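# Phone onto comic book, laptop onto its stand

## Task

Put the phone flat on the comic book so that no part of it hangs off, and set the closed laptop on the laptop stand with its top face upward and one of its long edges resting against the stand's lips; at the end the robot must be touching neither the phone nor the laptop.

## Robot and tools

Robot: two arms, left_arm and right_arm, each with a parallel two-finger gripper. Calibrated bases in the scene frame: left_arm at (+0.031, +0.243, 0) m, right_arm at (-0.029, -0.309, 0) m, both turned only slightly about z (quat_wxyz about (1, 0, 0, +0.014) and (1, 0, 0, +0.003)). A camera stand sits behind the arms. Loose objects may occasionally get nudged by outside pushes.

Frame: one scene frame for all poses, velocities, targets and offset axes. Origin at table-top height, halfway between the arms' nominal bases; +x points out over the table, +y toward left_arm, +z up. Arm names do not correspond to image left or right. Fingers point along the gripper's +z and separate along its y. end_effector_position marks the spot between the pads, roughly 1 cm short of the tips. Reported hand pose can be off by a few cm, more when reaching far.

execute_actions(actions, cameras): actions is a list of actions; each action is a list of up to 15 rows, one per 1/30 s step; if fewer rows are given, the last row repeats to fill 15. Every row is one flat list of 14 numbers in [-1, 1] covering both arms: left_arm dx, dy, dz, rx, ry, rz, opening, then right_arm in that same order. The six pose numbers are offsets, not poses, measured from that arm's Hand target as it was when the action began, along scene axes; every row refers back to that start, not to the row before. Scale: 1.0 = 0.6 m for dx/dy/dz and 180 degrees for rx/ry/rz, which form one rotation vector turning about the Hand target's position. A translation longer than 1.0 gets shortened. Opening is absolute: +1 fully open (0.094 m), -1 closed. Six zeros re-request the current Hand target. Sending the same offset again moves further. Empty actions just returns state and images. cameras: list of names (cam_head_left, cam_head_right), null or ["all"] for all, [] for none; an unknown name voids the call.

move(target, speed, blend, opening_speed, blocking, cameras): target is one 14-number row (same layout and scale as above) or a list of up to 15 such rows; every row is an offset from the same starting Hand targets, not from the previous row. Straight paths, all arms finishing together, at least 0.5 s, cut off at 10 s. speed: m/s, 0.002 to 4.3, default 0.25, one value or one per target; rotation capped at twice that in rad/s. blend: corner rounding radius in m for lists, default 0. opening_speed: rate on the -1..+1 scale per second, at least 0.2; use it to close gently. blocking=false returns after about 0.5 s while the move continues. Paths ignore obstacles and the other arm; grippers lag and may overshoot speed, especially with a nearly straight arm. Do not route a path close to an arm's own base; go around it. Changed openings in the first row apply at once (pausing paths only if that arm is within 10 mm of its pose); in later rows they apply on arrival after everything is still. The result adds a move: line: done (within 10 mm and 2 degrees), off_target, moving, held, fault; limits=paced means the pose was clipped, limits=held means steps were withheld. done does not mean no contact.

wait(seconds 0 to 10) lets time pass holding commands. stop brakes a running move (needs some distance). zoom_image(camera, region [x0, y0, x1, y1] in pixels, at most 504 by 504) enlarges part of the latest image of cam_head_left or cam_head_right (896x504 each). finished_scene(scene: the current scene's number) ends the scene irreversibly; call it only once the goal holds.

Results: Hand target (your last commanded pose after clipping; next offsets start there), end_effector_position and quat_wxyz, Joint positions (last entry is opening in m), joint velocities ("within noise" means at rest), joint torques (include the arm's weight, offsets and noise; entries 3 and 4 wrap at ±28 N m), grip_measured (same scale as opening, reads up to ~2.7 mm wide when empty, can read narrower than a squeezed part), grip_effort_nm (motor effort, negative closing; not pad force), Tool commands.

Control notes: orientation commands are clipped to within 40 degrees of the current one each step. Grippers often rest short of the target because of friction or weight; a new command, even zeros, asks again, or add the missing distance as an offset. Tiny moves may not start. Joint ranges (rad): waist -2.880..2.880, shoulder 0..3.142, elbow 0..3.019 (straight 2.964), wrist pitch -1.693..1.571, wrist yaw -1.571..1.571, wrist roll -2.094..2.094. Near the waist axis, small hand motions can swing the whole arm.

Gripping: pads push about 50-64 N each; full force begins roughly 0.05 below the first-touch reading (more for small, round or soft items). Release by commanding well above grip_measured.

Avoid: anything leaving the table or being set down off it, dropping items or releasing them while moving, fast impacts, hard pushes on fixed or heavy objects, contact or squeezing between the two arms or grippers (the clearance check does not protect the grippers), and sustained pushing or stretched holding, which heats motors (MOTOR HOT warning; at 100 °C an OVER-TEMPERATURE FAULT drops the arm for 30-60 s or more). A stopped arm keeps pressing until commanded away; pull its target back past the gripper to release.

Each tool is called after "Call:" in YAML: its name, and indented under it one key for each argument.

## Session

Call:
execute_actions:
  actions: []

Call:
zoom_image:
  camera: "cam_head_left"
  region: [0, 100, 448, 504]

Call:
zoom_image:
  camera: "cam_head_left"
  region: [400, 100, 848, 504]

Scene clock: 0.00 s.
left_arm: end_effector_position=(+0.5763, +0.0326, +0.2204) grip_measured=+1.000 grip_effort_nm=n/a end_effector_quat_wxyz=(+0.373, -0.189, +0.872, +0.255) | right_arm: end_effector_position=(+0.2774, -0.6662, +0.2410) grip_measured=+1.000 grip_effort_nm=n/a end_effector_quat_wxyz=(+0.133, +0.606, +0.784, +0.005)
Joint positions: left_arm=[-0.635 1.765 1.519 -1.122 -0.923 -0.933 0.094] | right_arm=[-0.891 1.406 1.314 -1.221 -0.069 0.44 0.094]
Joint velocities: within noise
Joint torques (N m): no reading
Motor temperatures (°C): left_arm=[22 27 37 23 27 23 26] | right_arm=[26 39 36 25 25 23 25]
Heat: left arm: hottest elbow 37 °C; right arm: hottest shoulder 39 °C.
Hand target: left_arm +0.5824, +0.0285, +0.2385; +0.386, -0.198, +0.868, +0.242 | right_arm +0.2821, -0.6719, +0.2485; +0.142, +0.605, +0.783, +0.003
Tool commands: left_gripper/opening=+1.0 right_gripper/opening=+1.0

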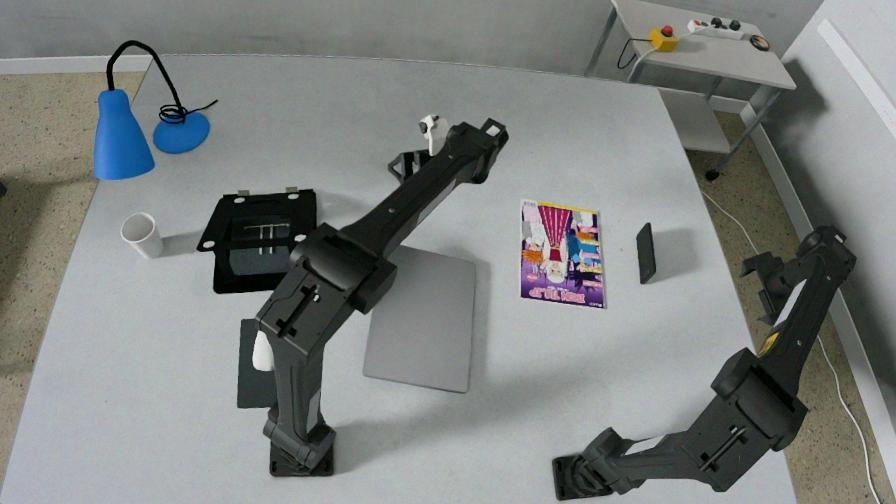

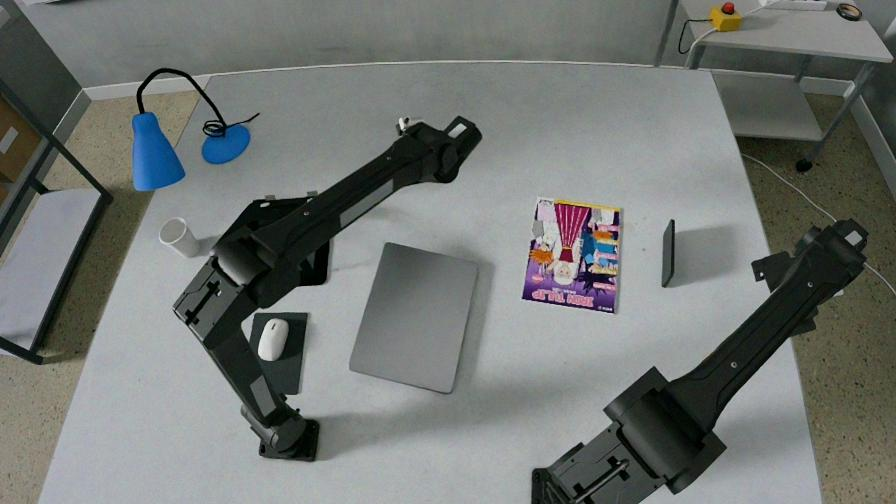

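Scaled by 1.125.

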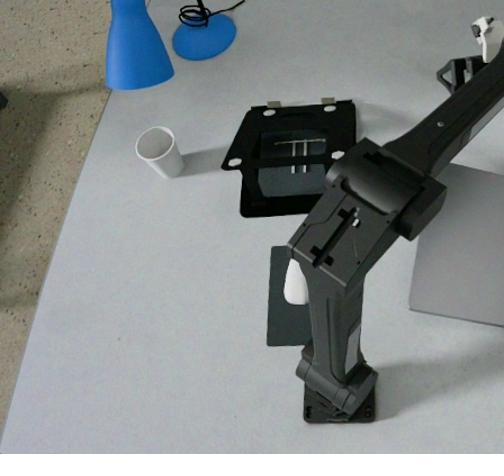

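Scaled by 1.125.

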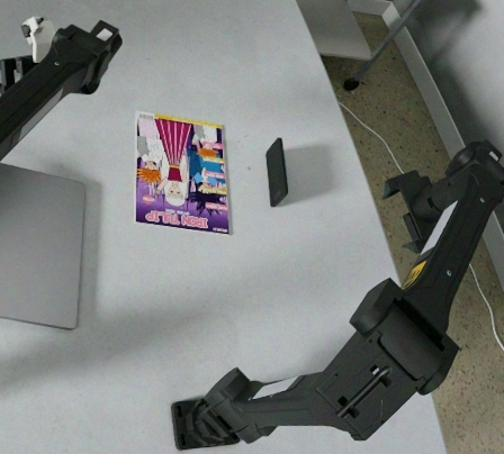

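Call:
move:
  target: [-0.237,0.545,-0.03,-0.308,0.071,0.329,0.4,0.363,0.237,-0.13,0.105,0.002,-0.576,0.3]
  speed: 0.4

Call:
zoom_image:
  camera: "cam_head_left"
  region: [500, 160, 720, 320]

Call:
zoom_image:
  camera: "cam_head_right"
  region: [500, 160, 720, 320]

Call:
zoom_image:
  camera: "cam_head_left"
  region: [160, 150, 360, 310]

Scene clock: 28.23 s.
left_arm: end_effector_position=(+0.4432, +0.3539, +0.2145) grip_measured=+0.402 grip_effort_nm=-0.081 end_effector_quat_wxyz=(+0.001, +0.708, -0.706, -0.003) | right_arm: end_effector_position=(+0.4827, -0.5255, +0.1678) grip_measured=+0.301 grip_effort_nm=-0.085 end_effector_quat_wxyz=(-0.090, +0.950, +0.294, +0.053)
Joint positions: left_arm=[0.234 1.467 1.331 -1.441 -0.004 -1.312 0.066] | right_arm=[-0.468 1.844 1.674 -1.448 -0.204 2.075 0.061]
Joint velocities: within noise
Joint torques (N m): left_arm=[-0.91 -14.56 10.37 0.01 -0.02 0.09] | right_arm=[0.85 -18.78 12.67 -0.32 -0.11 0.23]
Motor temperatures (°C): left_arm=[22 29 39 23 27 23 26] | right_arm=[26 39 40 25 25 23 25]
Heat: left arm: hottest elbow 39 °C; right arm: hottest elbow 40 °C.
Hand target: left_arm +0.4401, +0.3555, +0.2204; +0.000, +0.707, -0.707, -0.001 | right_arm +0.4999, -0.5297, +0.1705; -0.001, +1.000, +0.001, +0.001
Off the commanded pose: left_arm 0.007 m, 0 deg | right_arm 0.018 m, 36 deg.
joint sent to its limit (right arm) — joint 6 (wrist roll), upper limit. The joint targets are off in orientation, not in position.
move: off_target (right_arm)

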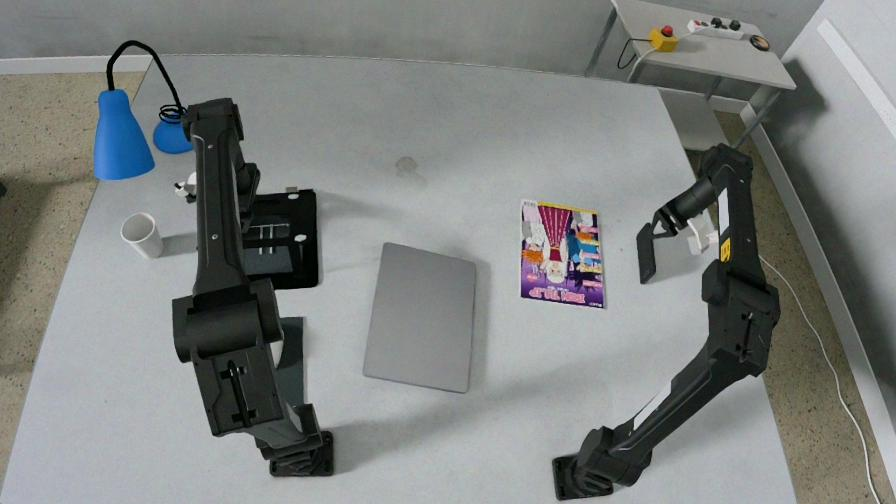

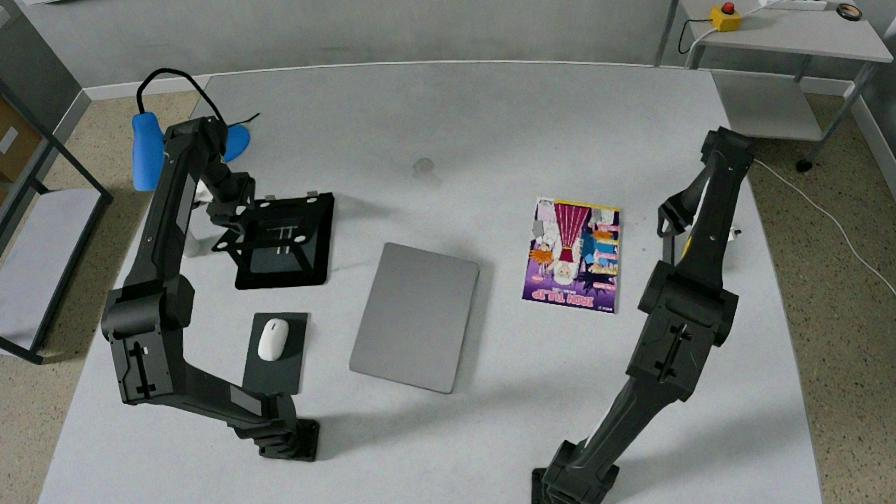

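Scaled by 2.291.

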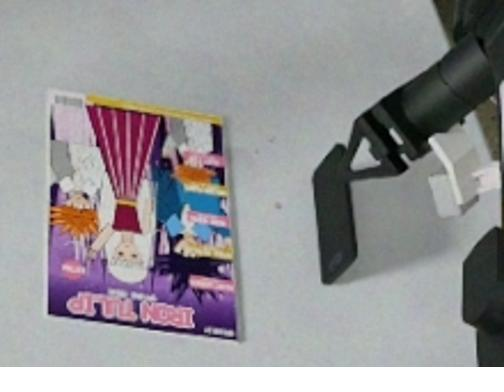

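Scaled by 2.291.

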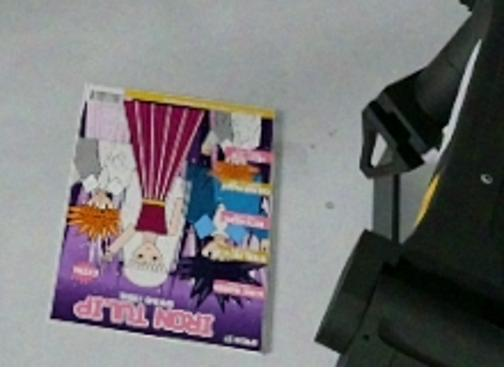

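Scaled by 2.520.

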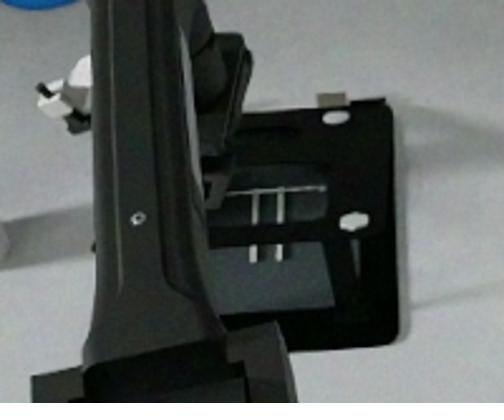

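Call:
move:
  target:
    - [0.01,0,-0.1,0,0,0,0.4,0,0,0,0,0,0.5,0.3]
    - [0.01,0,-0.185,0,0,0,0.4,0,0,0,0,0,1.0,0.3]
  speed: 0.7

Call:
zoom_image:
  camera: "cam_head_left"
  region: [500, 160, 720, 320]

Call:
zoom_image:
  camera: "cam_head_right"
  region: [160, 150, 360, 310]

Call:
zoom_image:
  camera: "cam_head_left"
  region: [160, 150, 360, 310]

Scene clock: 40.83 s.
left_arm: end_effector_position=(+0.4620, +0.3585, +0.1461) grip_measured=+0.401 grip_effort_nm=-0.051 end_effector_quat_wxyz=(-0.039, +0.707, -0.705, +0.021) | right_arm: end_effector_position=(+0.4852, -0.5280, +0.1640) grip_measured=+0.301 grip_effort_nm=-0.085 end_effector_quat_wxyz=(-0.014, +0.007, +1.000, +0.004)
Joint positions: left_arm=[0.234 1.498 1.178 -1.163 -0.002 -1.311 0.066] | right_arm=[-0.405 1.844 1.674 -1.43 0.004 -0.387 0.061]
Joint velocities: within noise
Joint torques (N m): left_arm=[-1.79 -10.05 5.55 0.38 -0.1 0.09] | right_arm=[1.03 -20.72 11.44 0.17 -0.06 0.12]
Motor temperatures (°C): left_arm=[22 29 40 23 27 23 26] | right_arm=[26 41 42 25 25 23 25]
Heat: left arm: hottest elbow 40 °C; right arm: hottest elbow 42 °C.
Hand target: left_arm +0.4462, +0.3555, +0.1096; +0.000, +0.707, -0.707, -0.001 | right_arm +0.4998, -0.5298, +0.1704; -0.001, -0.001, +1.000, -0.001
Off the commanded pose: left_arm 0.040 m, 5 deg | right_arm 0.016 m, 2 deg.
move: off_target (left_arm, right_arm)

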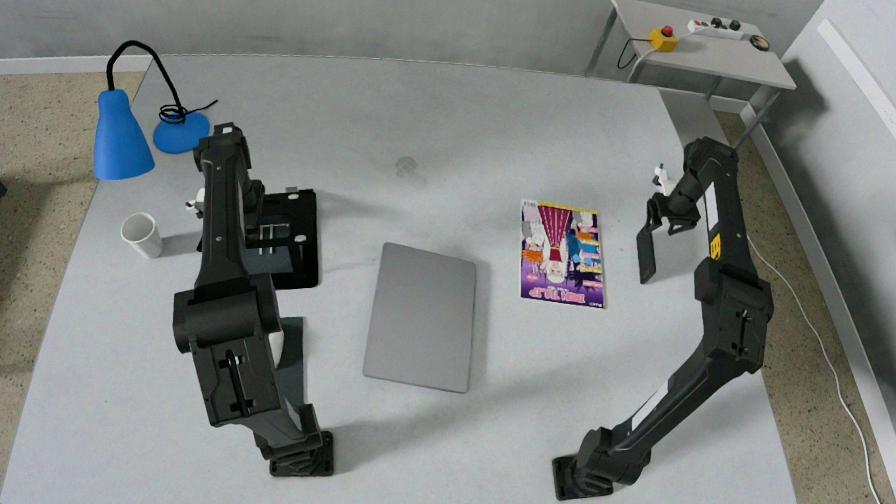

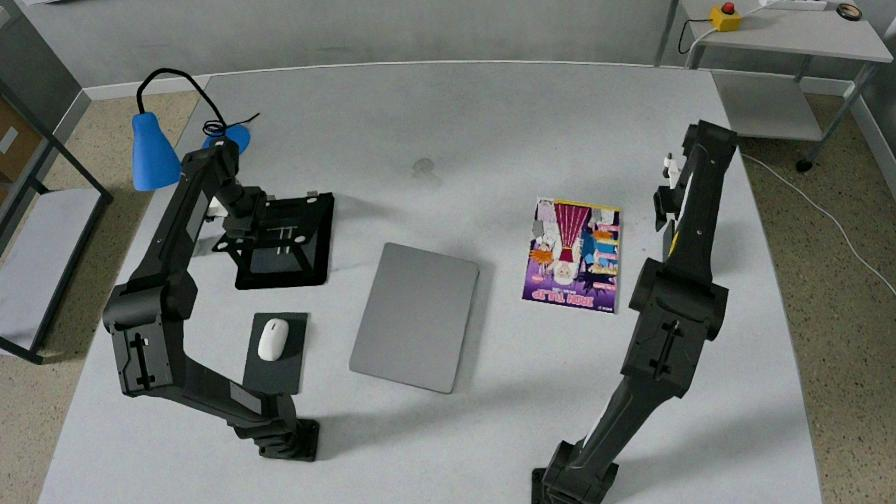

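Scaled by 2.291.

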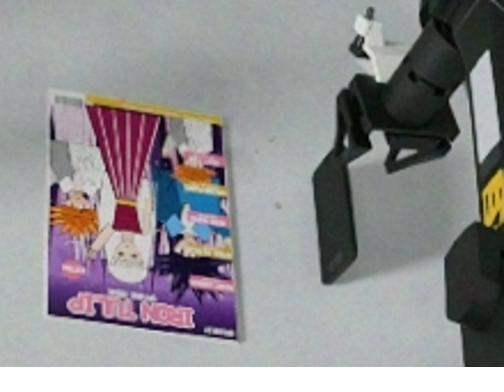

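Scaled by 2.520.

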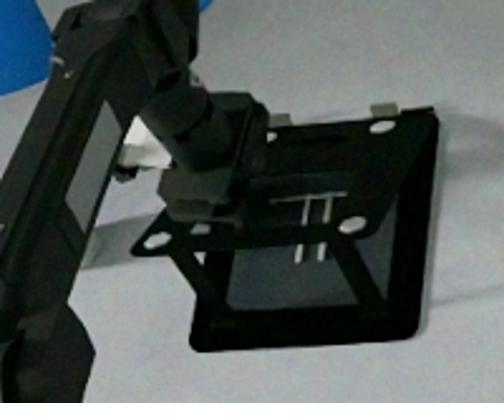

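Scaled by 2.520.

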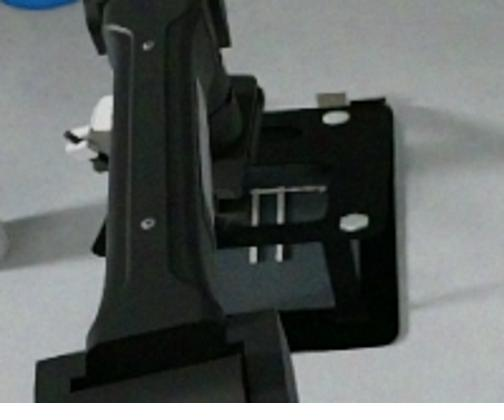

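Call:
move:
  target:
    - [0,0,0.11,0,0,0,0.4,0,0,-0.05,0,0,0,0.6]
    - [-0.05,0,0.11,0,0,0,0.4,0,-0.015,-0.1,0,0,0,0.6]
    - [-0.05,0,0,0,0,0,0.4,0,-0.015,-0.11,0,0,0,0.6]
  speed: 0.2

Call:
zoom_image:
  camera: "cam_head_left"
  region: [560, 180, 720, 300]

Call:
zoom_image:
  camera: "cam_head_right"
  region: [160, 150, 360, 310]

Call:
zoom_image:
  camera: "cam_head_right"
  region: [600, 150, 760, 310]

Scene clock: 52.70 s.
left_arm: end_effector_position=(+0.4176, +0.3496, +0.1136) grip_measured=+0.401 grip_effort_nm=-0.032 end_effector_quat_wxyz=(+0.000, +0.705, -0.709, -0.001) | right_arm: end_effector_position=(+0.5031, -0.5355, +0.1278) grip_measured=+0.599 grip_effort_nm=0.066 end_effector_quat_wxyz=(+0.014, -0.001, +1.000, -0.008)
Joint positions: left_arm=[0.241 1.47 1.059 -1.16 -0.001 -1.296 0.066] | right_arm=[-0.405 1.875 1.622 -1.284 0.004 -0.402 0.075]
Joint velocities: within noise
Joint torques (N m): left_arm=[-0.56 -12.63 8.85 0.69 -0.09 0.14] | right_arm=[0.03 -19.55 7.56 0.61 -0.06 0.08]
Motor temperatures (°C): left_arm=[22 28 39 23 27 23 26] | right_arm=[26 42 43 25 25 23 25]
Heat: left arm: hottest elbow 39 °C; right arm: hottest elbow 43 °C.
Hand target: left_arm +0.4163, +0.3554, +0.1096; +0.000, +0.707, -0.707, -0.001 | right_arm +0.4998, -0.5388, +0.1044; -0.001, -0.001, +1.000, -0.001
Off the commanded pose: left_arm 0.007 m, 0 deg | right_arm 0.024 m, 2 deg.
move: off_target (right_arm)

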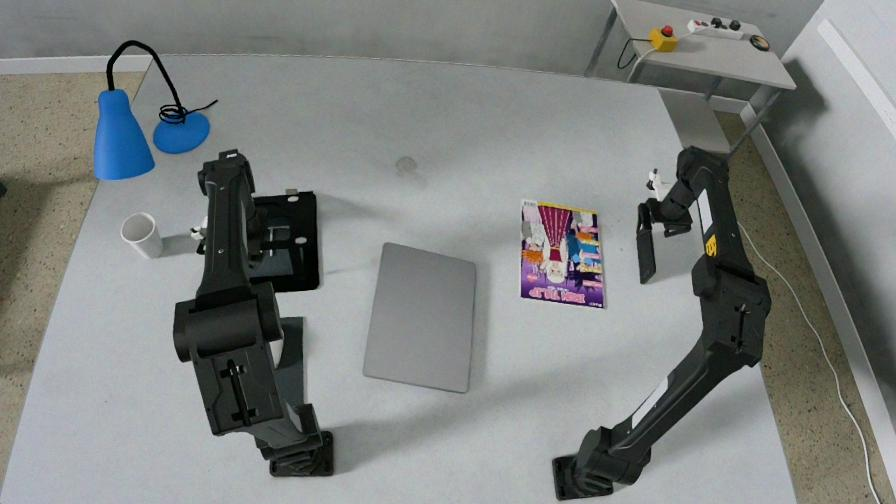

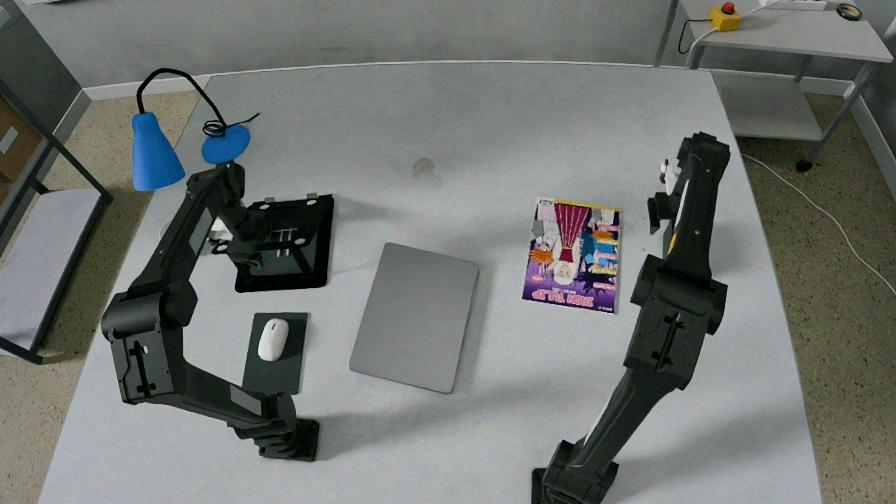

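Scaled by 3.150.

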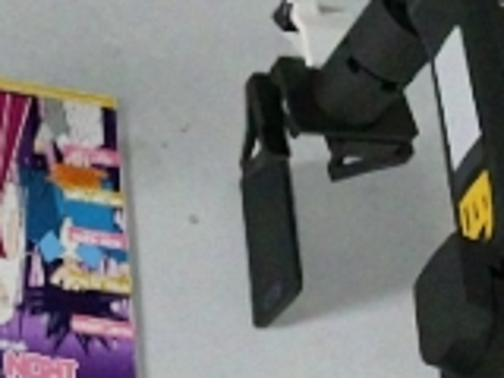

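Scaled by 2.520.

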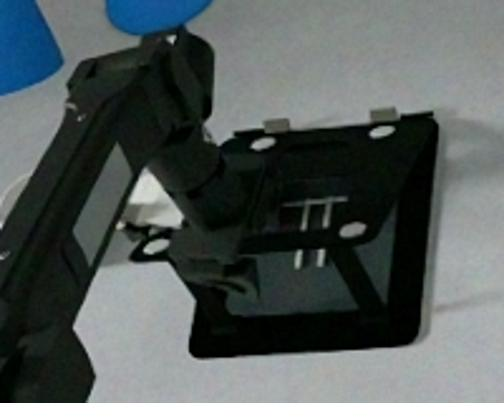

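Scaled by 3.150.

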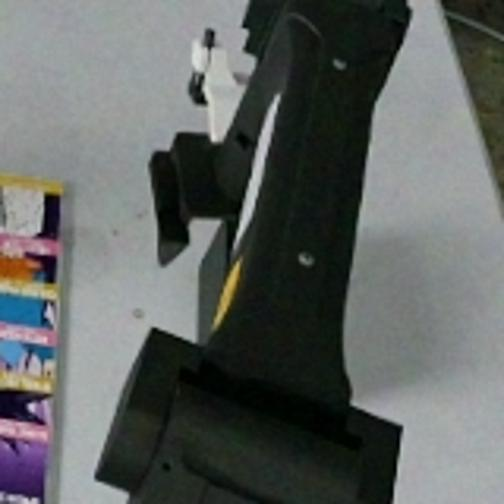

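Call:
move:
  target: [0,0,0,0,0,0,-0.95,-0.035,0,-0.115,0,0,0,0.6]
  speed: 0.12
  opening_speed: 1.5

Call:
zoom_image:
  camera: "cam_head_left"
  region: [560, 180, 720, 300]

Call:
zoom_image:
  camera: "cam_head_right"
  region: [600, 150, 760, 310]

Scene clock: 59.90 s.
left_arm: end_effector_position=(+0.4208, +0.3529, +0.1136) grip_measured=-0.387 grip_effort_nm=-1.009 end_effector_quat_wxyz=(-0.005, +0.710, -0.704, +0.007) | right_arm: end_effector_position=(+0.4849, -0.5345, +0.0564) grip_measured=+0.599 grip_effort_nm=0.066 end_effector_quat_wxyz=(+0.013, -0.003, +1.000, -0.008)
Joint positions: left_arm=[0.251 1.47 1.059 -1.144 0.007 -1.3 0.029] | right_arm=[-0.416 1.899 1.458 -1.101 0.004 -0.416 0.075]
Joint velocities: within noise
Joint torques (N m): left_arm=[-0.91 -12.69 8.72 0.17 -0.45 0.09] | right_arm=[-0.38 -18.73 7.39 0.57 -0.06 0.11]
Motor temperatures (°C): left_arm=[22 28 39 23 27 23 26] | right_arm=[26 42 43 25 25 23 25]
Heat: left arm: hottest elbow 39 °C; right arm: hottest elbow 43 °C.
Hand target: left_arm +0.4163, +0.3554, +0.1096; -0.001, +0.707, -0.707, -0.001 | right_arm +0.4789, -0.5389, +0.0356; -0.001, -0.001, +1.000, -0.001
Off the commanded pose: left_arm 0.007 m, 1 deg | right_arm 0.022 m, 2 deg.
move: off_target (right_arm)

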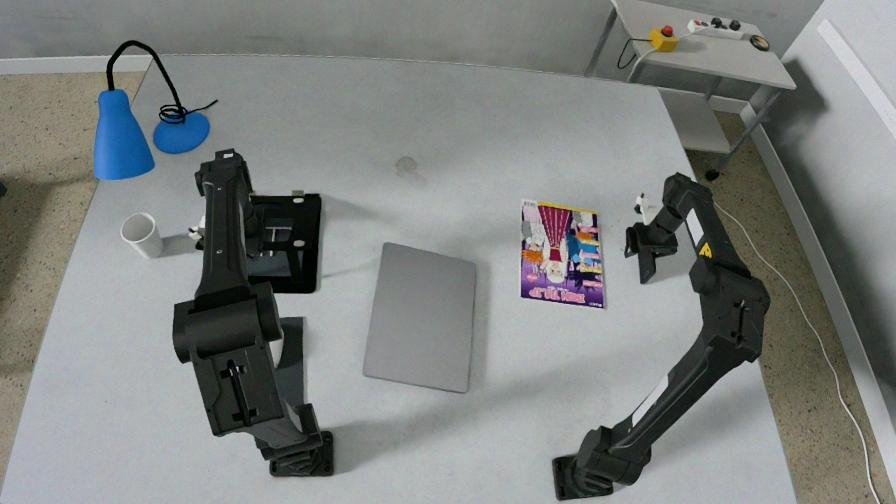

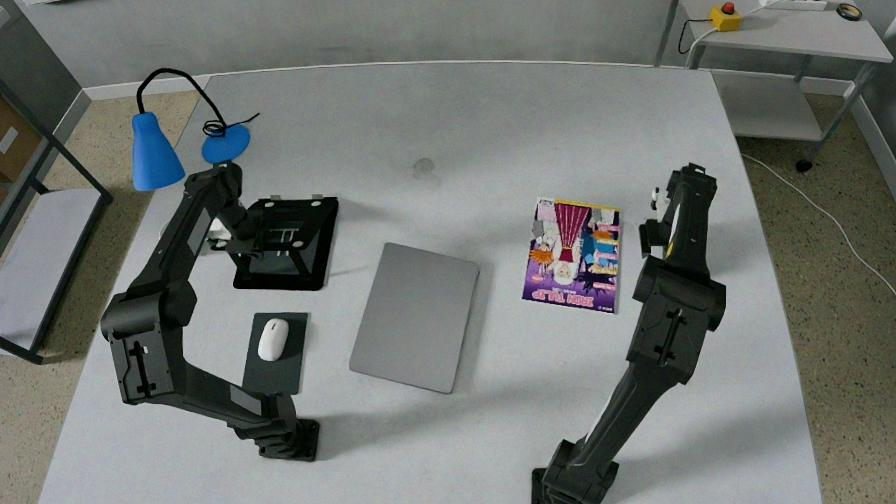

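Scaled by 3.150.

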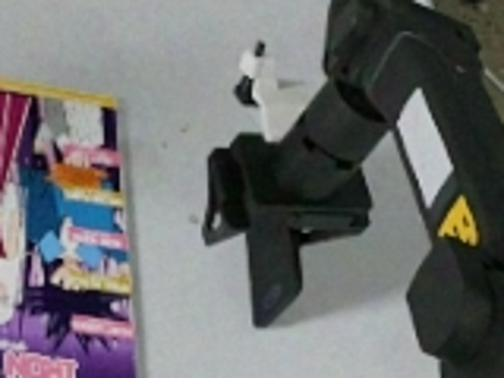

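Scaled by 3.150.

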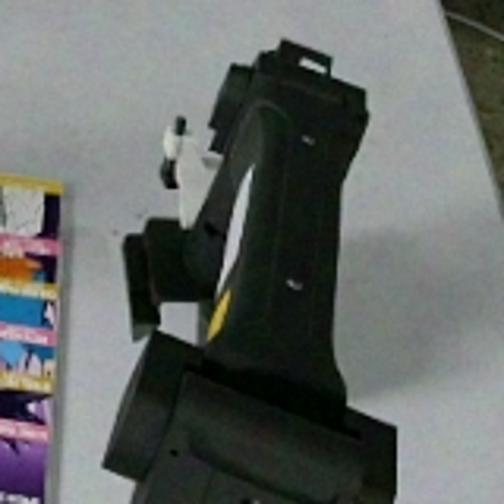

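Call:
move:
  target:
    - [0,0,0.17,0,0,0,-0.95,0,0.007,0,0,0,0,-0.95]
    - [-0.15,0,0.17,0,0,0,-0.95,0,0.007,0.02,0,0,0,-0.95]
    - [-0.155,0,0,0,0,0,-0.95,0,0.007,0.1,0,0,0,-0.95]
  speed: 0.13
  opening_speed: 1.0

Call:
zoom_image:
  camera: "cam_head_left"
  region: [560, 180, 720, 300]

Scene clock: 67.27 s.
left_arm: end_effector_position=(+0.3397, +0.3544, +0.1624) grip_measured=-0.585 grip_effort_nm=-1.023 end_effector_quat_wxyz=(-0.060, +0.703, -0.707, +0.044) | right_arm: end_effector_position=(+0.4632, -0.5329, +0.0734) grip_measured=-0.849 grip_effort_nm=-1.043 end_effector_quat_wxyz=(-0.019, +0.004, +1.000, +0.007)
Joint positions: left_arm=[0.336 1.132 0.882 -1.176 0.032 -1.203 0.02] | right_arm=[-0.43 1.873 1.468 -1.205 0.002 -0.417 0.007]
Joint velocities: within noise
Joint torques (N m): left_arm=[-1.67 -1.26 4.98 0.59 -1.37 0.03] | right_arm=[1.2 -22.48 11.3 -0.54 -0.01 0.14]
Motor temperatures (°C): left_arm=[22 28 40 23 27 23 27] | right_arm=[26 42 43 25 25 23 25]
Heat: left arm: hottest elbow 40 °C; right arm: hottest elbow 43 °C.
Hand target: left_arm +0.3232, +0.3555, +0.1095; +0.000, +0.707, -0.707, -0.001 | right_arm +0.4788, -0.5345, +0.0954; -0.001, -0.001, +1.000, +0.000
Off the commanded pose: left_arm 0.055 m, 9 deg | right_arm 0.027 m, 2 deg.
move: off_target (left_arm, right_arm)

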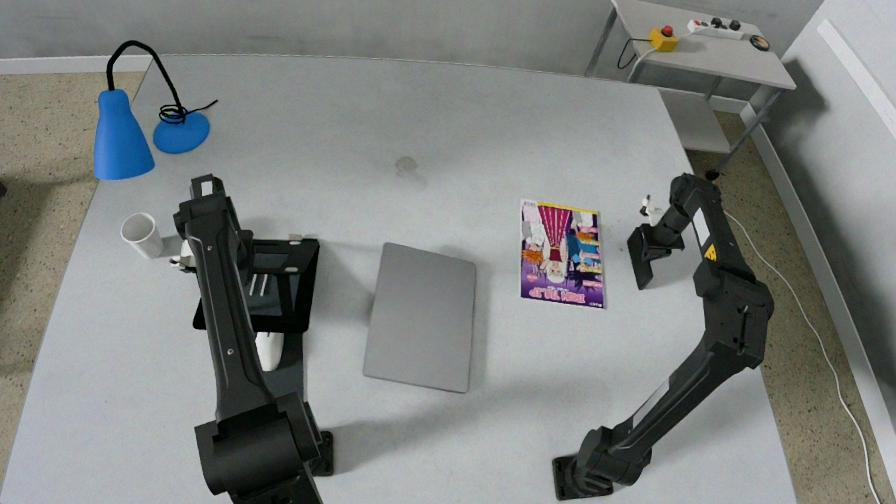

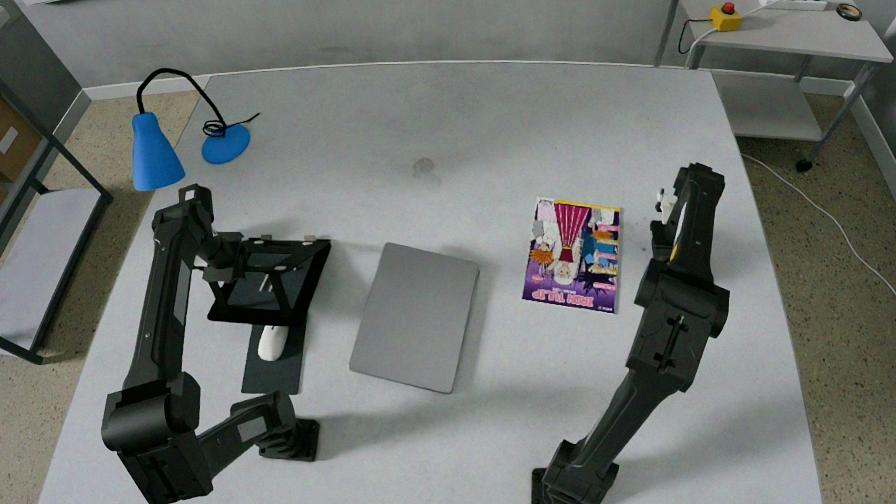

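Scaled by 3.150.

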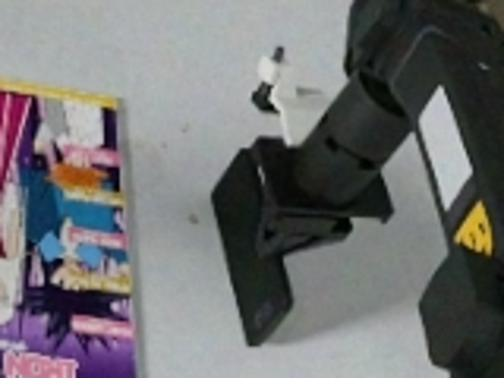

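Call:
move:
  target:
    - [0,0,-0.06,0,0,0,-0.95,0.02,0.02,0.12,0,0,0,-0.95]
    - [0,0,-0.12,0,0,0,-0.95,0.07,0.281,0.14,0.378,0,0,-0.95]
  speed: 0.25

Call:
zoom_image:
  camera: "cam_head_left"
  region: [480, 160, 680, 320]

Call:
zoom_image:
  camera: "cam_head_right"
  region: [480, 160, 680, 320]

Call:
zoom_image:
  camera: "cam_head_right"
  region: [150, 180, 370, 340]

Scene clock: 78.33 s.
left_arm: end_effector_position=(+0.3472, +0.3593, +0.1042) grip_measured=-0.460 grip_effort_nm=-1.009 end_effector_quat_wxyz=(-0.067, +0.702, -0.707, +0.042) | right_arm: end_effector_position=(+0.5217, -0.3738, +0.1905) grip_measured=-0.849 grip_effort_nm=-1.043 end_effector_quat_wxyz=(+0.070, +0.034, +0.851, +0.520)
Joint positions: left_arm=[0.338 1.21 0.778 -0.983 0.023 -1.199 0.025] | right_arm=[-0.398 1.972 1.663 -1.668 -1.059 -0.553 0.007]
Joint velocities: within noise
Joint torques (N m): left_arm=[-1.67 -0.15 2.85 1.37 -1.04 -0.02] | right_arm=[1.49 -20.48 7.16 -0.92 -0.77 0]
Motor temperatures (°C): left_arm=[22 28 39 23 28 23 27] | right_arm=[26 42 46 25 25 23 26]
Heat: left arm: hottest elbow 39 °C; right arm: hottest elbow 46 °C.
Hand target: left_arm +0.3231, +0.3555, +0.0376; +0.000, +0.707, -0.707, -0.001 | right_arm +0.5208, -0.3660, +0.1794; -0.001, -0.001, +0.829, +0.559
Off the commanded pose: left_arm 0.071 m, 9 deg | right_arm 0.014 m, 10 deg.
joint sent to its limit (right arm) — joint 4 (wrist pitch), lower limit. The joint targets are off in orientation, not in position.
move: off_target (left_arm, right_arm)

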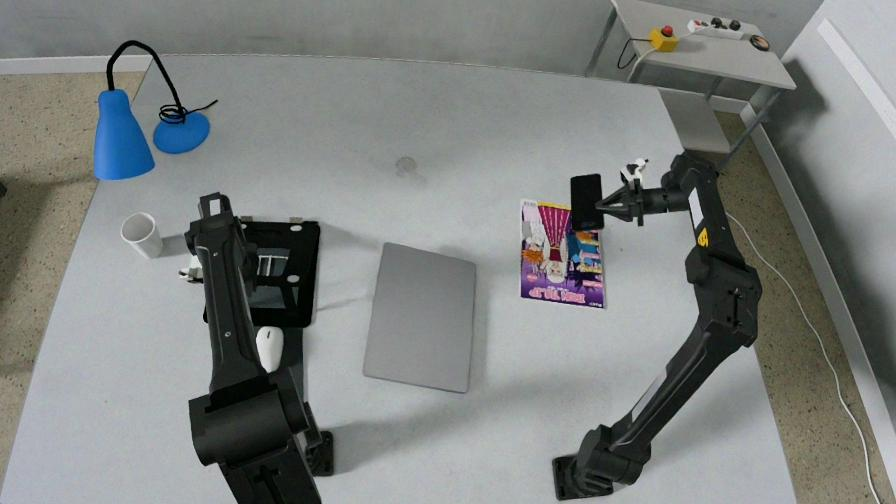

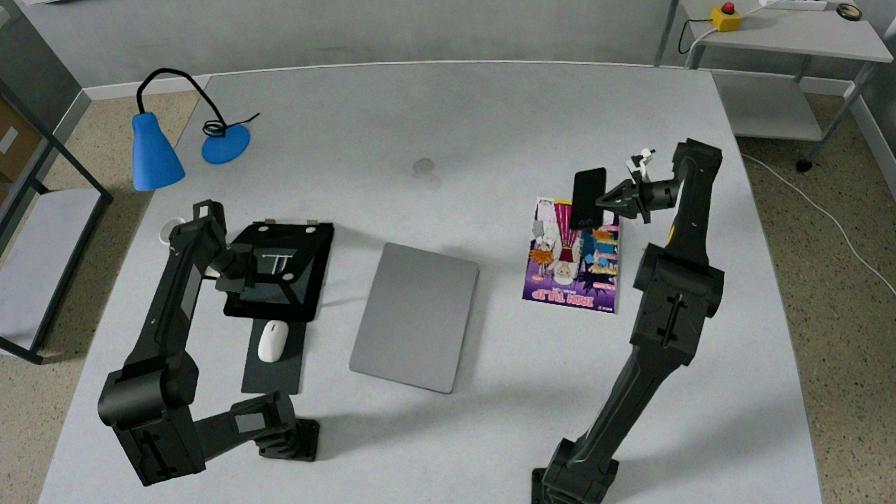

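Scaled by 2.520.

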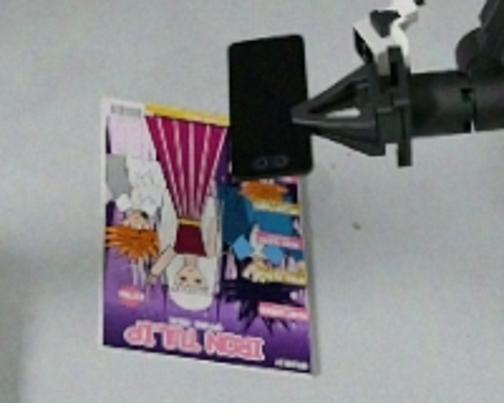

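Scaled by 2.520.

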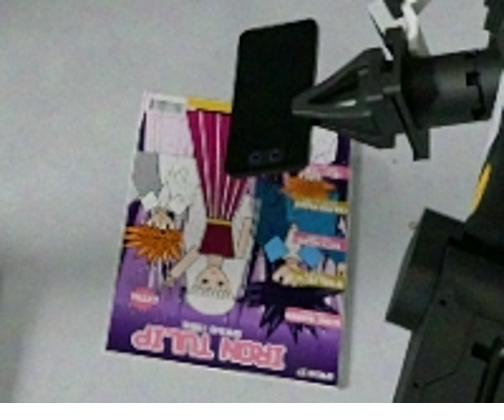

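Scaled by 2.291.

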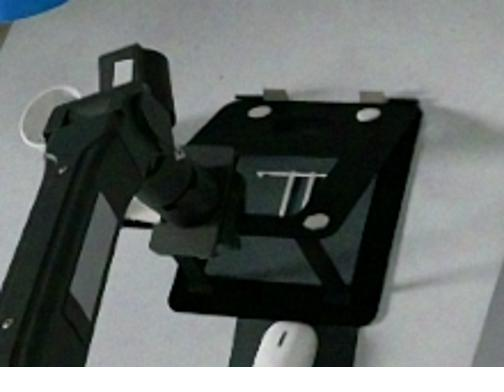

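Call:
move:
  target:
    - [0.04,0.006,0.11,0,0,0,0.2,-0.01,0,-0.05,0,0,0,-0.95]
    - [0.04,0.006,0.35,0,0,0,0.2,-0.018,0,-0.2,0,0,0,-0.95]
  speed: 0.2

Call:
zoom_image:
  camera: "cam_head_left"
  region: [480, 160, 680, 320]

Call:
zoom_image:
  camera: "cam_head_right"
  region: [480, 160, 680, 320]

Scene clock: 85.93 s.
left_arm: end_effector_position=(+0.3296, +0.3560, +0.2213) grip_measured=+0.198 grip_effort_nm=0.100 end_effector_quat_wxyz=(+0.027, +0.707, -0.707, -0.012) | right_arm: end_effector_position=(+0.5096, -0.3712, +0.0641) grip_measured=-0.849 grip_effort_nm=-1.038 end_effector_quat_wxyz=(+0.018, +0.007, +0.838, +0.546)
Joint positions: left_arm=[0.335 1.218 1.112 -1.524 0 -1.207 0.056] | right_arm=[-0.398 2.198 1.632 -1.668 -1.033 -0.762 0.007]
Joint velocities: within noise
Joint torques (N m): left_arm=[-2.37 -9.76 16.27 0.16 -0.11 -0.07] | right_arm=[1.2 -22.36 6.86 -1.29 -0.57 -0.04]
Motor temperatures (°C): left_arm=[22 28 39 23 28 23 27] | right_arm=[26 42 45 25 25 23 26]
Heat: left arm: hottest elbow 39 °C; right arm: hottest elbow 45 °C.
Hand target: left_arm +0.3471, +0.3591, +0.2476; +0.000, +0.707, -0.707, -0.001 | right_arm +0.5101, -0.3660, +0.0594; +0.000, -0.001, +0.829, +0.559
Off the commanded pose: left_arm 0.032 m, 3 deg | right_arm 0.007 m, 3 deg.
joint sent to its limit (right arm) — joint 4 (wrist pitch), lower limit. The joint targets still meet the commanded pose.
move: off_target (left_arm, right_arm)

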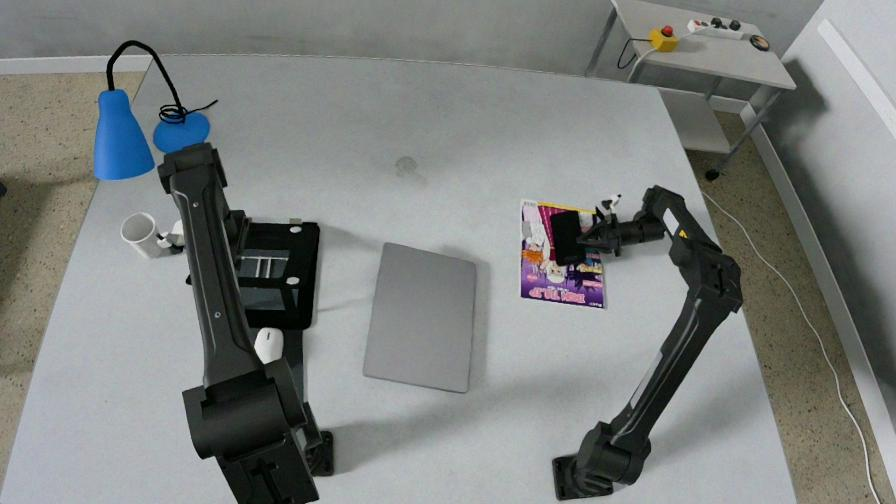

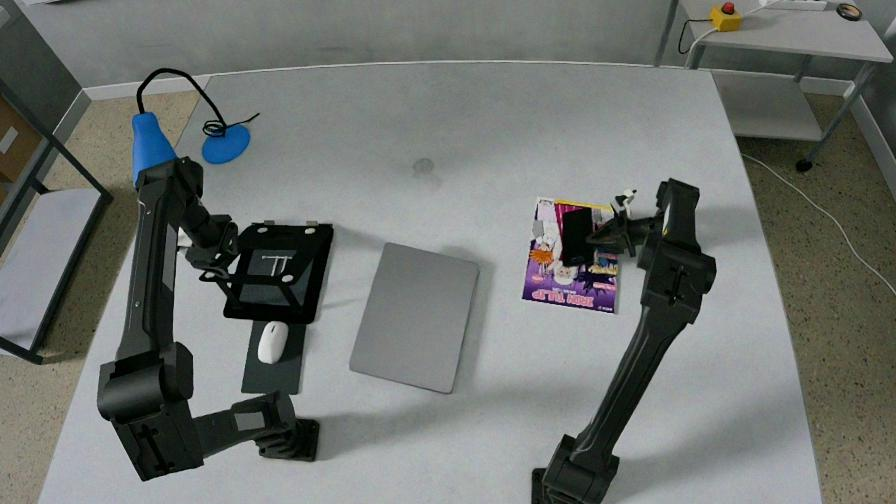

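Scaled by 2.520.

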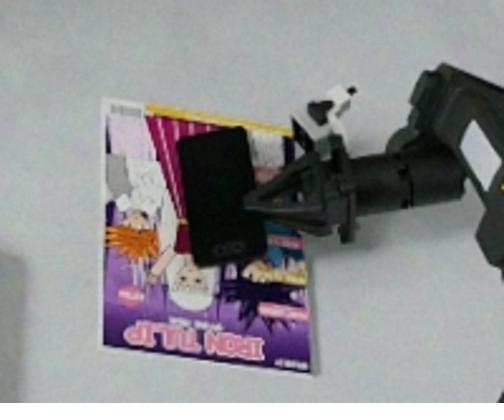

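Scaled by 2.520.

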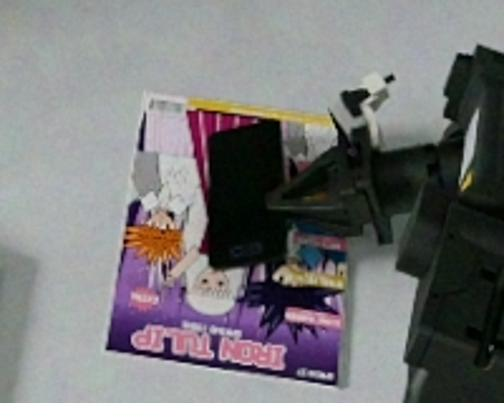

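Call:
move:
  target: [-0.3,0.1,0.1,0,0,0,0.2,-0.01,0,-0.08,0,0,0,-0.95]
  speed: 0.12

Call:
zoom_image:
  camera: "cam_head_left"
  region: [480, 160, 680, 320]

Call:
zoom_image:
  camera: "cam_head_right"
  region: [480, 160, 680, 320]

Scene clock: 91.00 s.
left_arm: end_effector_position=(+0.1729, +0.4215, +0.3094) grip_measured=+0.198 grip_effort_nm=0.100 end_effector_quat_wxyz=(-0.075, +0.704, -0.706, -0.010) | right_arm: end_effector_position=(+0.5062, -0.3696, +0.0395) grip_measured=-0.849 grip_effort_nm=-1.043 end_effector_quat_wxyz=(+0.017, -0.006, +0.832, +0.554)
Joint positions: left_arm=[0.87 0.844 1.098 -1.672 -0.003 -0.668 0.056] | right_arm=[-0.398 2.248 1.632 -1.668 -1.036 -0.826 0.007]
Joint velocities: within noise
Joint torques (N m): left_arm=[-0.91 -4.48 9.36 0.42 0.03 0.05] | right_arm=[0.85 -20.19 6.35 -0.57 -0.25 0.02]
Motor temperatures (°C): left_arm=[22 28 40 23 28 23 27] | right_arm=[26 43 45 25 25 23 27]
Heat: left arm: hottest elbow 40 °C; right arm: hottest elbow 45 °C.
Hand target: left_arm +0.1672, +0.4192, +0.3075; +0.000, +0.707, -0.707, -0.001 | right_arm +0.5040, -0.3660, +0.0114; -0.001, -0.001, +0.829, +0.559
Off the commanded pose: left_arm 0.007 m, 9 deg | right_arm 0.028 m, 2 deg.
joint sent to its limit (left arm) — joint 4 (wrist pitch), lower limit. The joint targets are off in orientation, not in position.
move: off_target (left_arm, right_arm)

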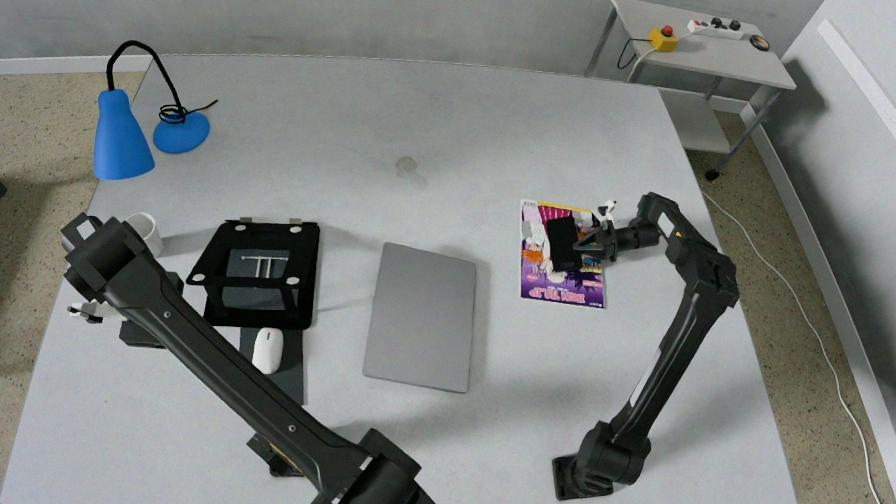

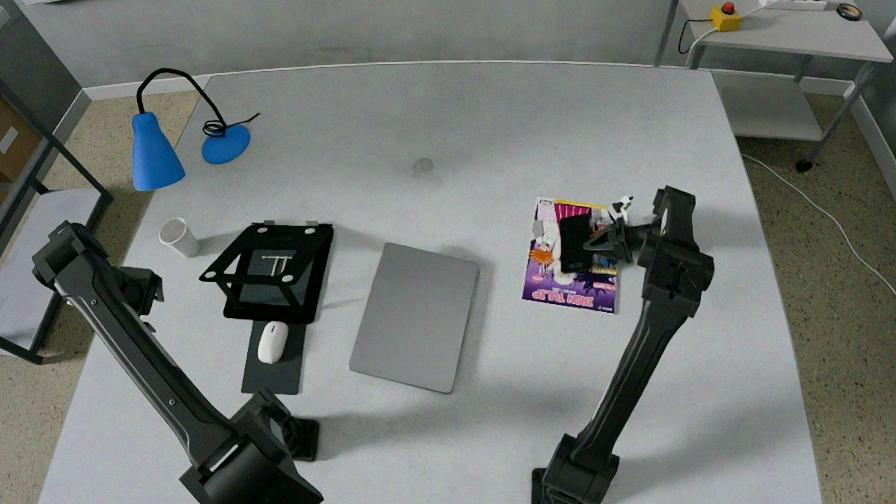

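Scaled by 2.520.

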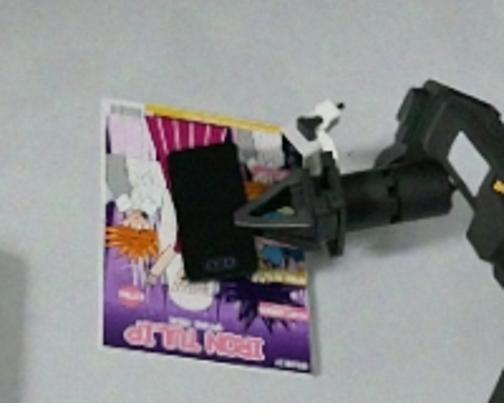

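Scaled by 2.520.

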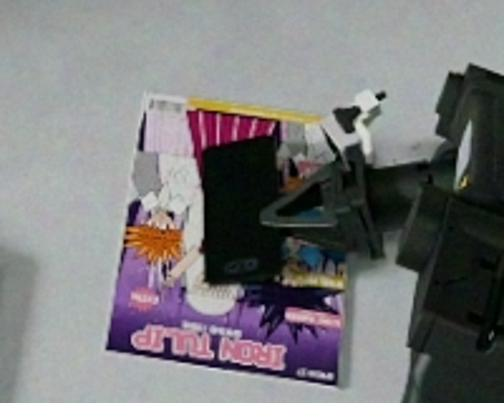

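Call:
move:
  target: [0,0,0,0,0,0,0.2,-0.01,0,-0.045,0,0,0,-0.95]
  speed: 0.1

Call:
zoom_image:
  camera: "cam_head_left"
  region: [480, 160, 680, 320]

Scene clock: 93.77 s.
left_arm: end_effector_position=(+0.1729, +0.4215, +0.3094) grip_measured=+0.198 grip_effort_nm=0.100 end_effector_quat_wxyz=(-0.075, +0.704, -0.707, -0.010) | right_arm: end_effector_position=(+0.5085, -0.3699, +0.0352) grip_measured=-0.850 grip_effort_nm=-1.038 end_effector_quat_wxyz=(+0.024, -0.009, +0.832, +0.554)
Joint positions: left_arm=[0.87 0.844 1.098 -1.672 -0.003 -0.668 0.056] | right_arm=[-0.398 2.254 1.632 -1.651 -1.042 -0.828 0.007]
Joint velocities: within noise
Joint torques (N m): left_arm=[-0.03 -4.78 9.18 0.17 0.03 0.13] | right_arm=[0.62 -18.32 4.41 0.44 0.08 -0.02]
Motor temperatures (°C): left_arm=[22 28 40 23 28 23 27] | right_arm=[26 43 44 25 25 23 27]
Heat: left arm: hottest elbow 40 °C; right arm: hottest elbow 44 °C.
Hand target: left_arm +0.1672, +0.4192, +0.3075; +0.000, +0.707, -0.707, -0.001 | right_arm +0.4981, -0.3660, -0.0156; +0.000, -0.001, +0.829, +0.559
Off the commanded pose: left_arm 0.007 m, 9 deg | right_arm 0.052 m, 3 deg.
joint sent to its limit (left arm) — joint 4 (wrist pitch), lower limit. The joint targets are off in orientation, not in position.
move: off_target (left_arm, right_arm)

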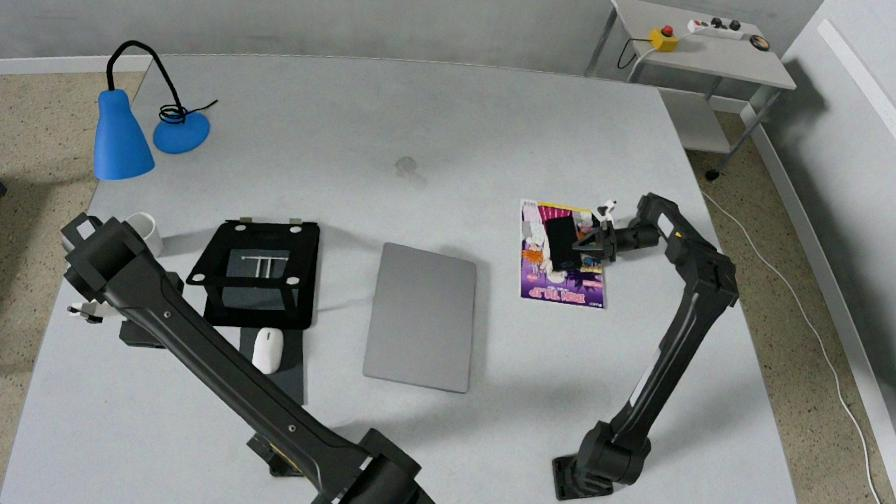

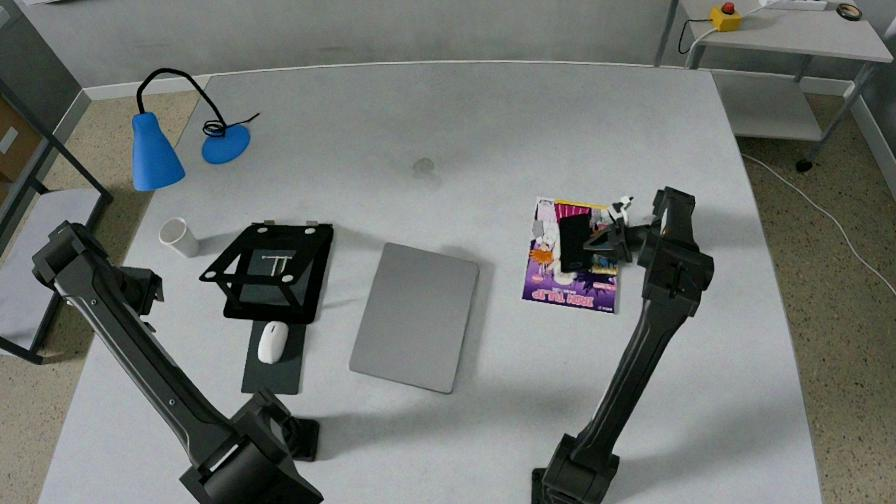

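Scaled by 2.520.

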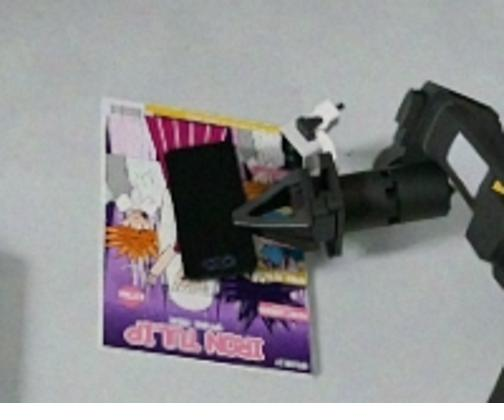

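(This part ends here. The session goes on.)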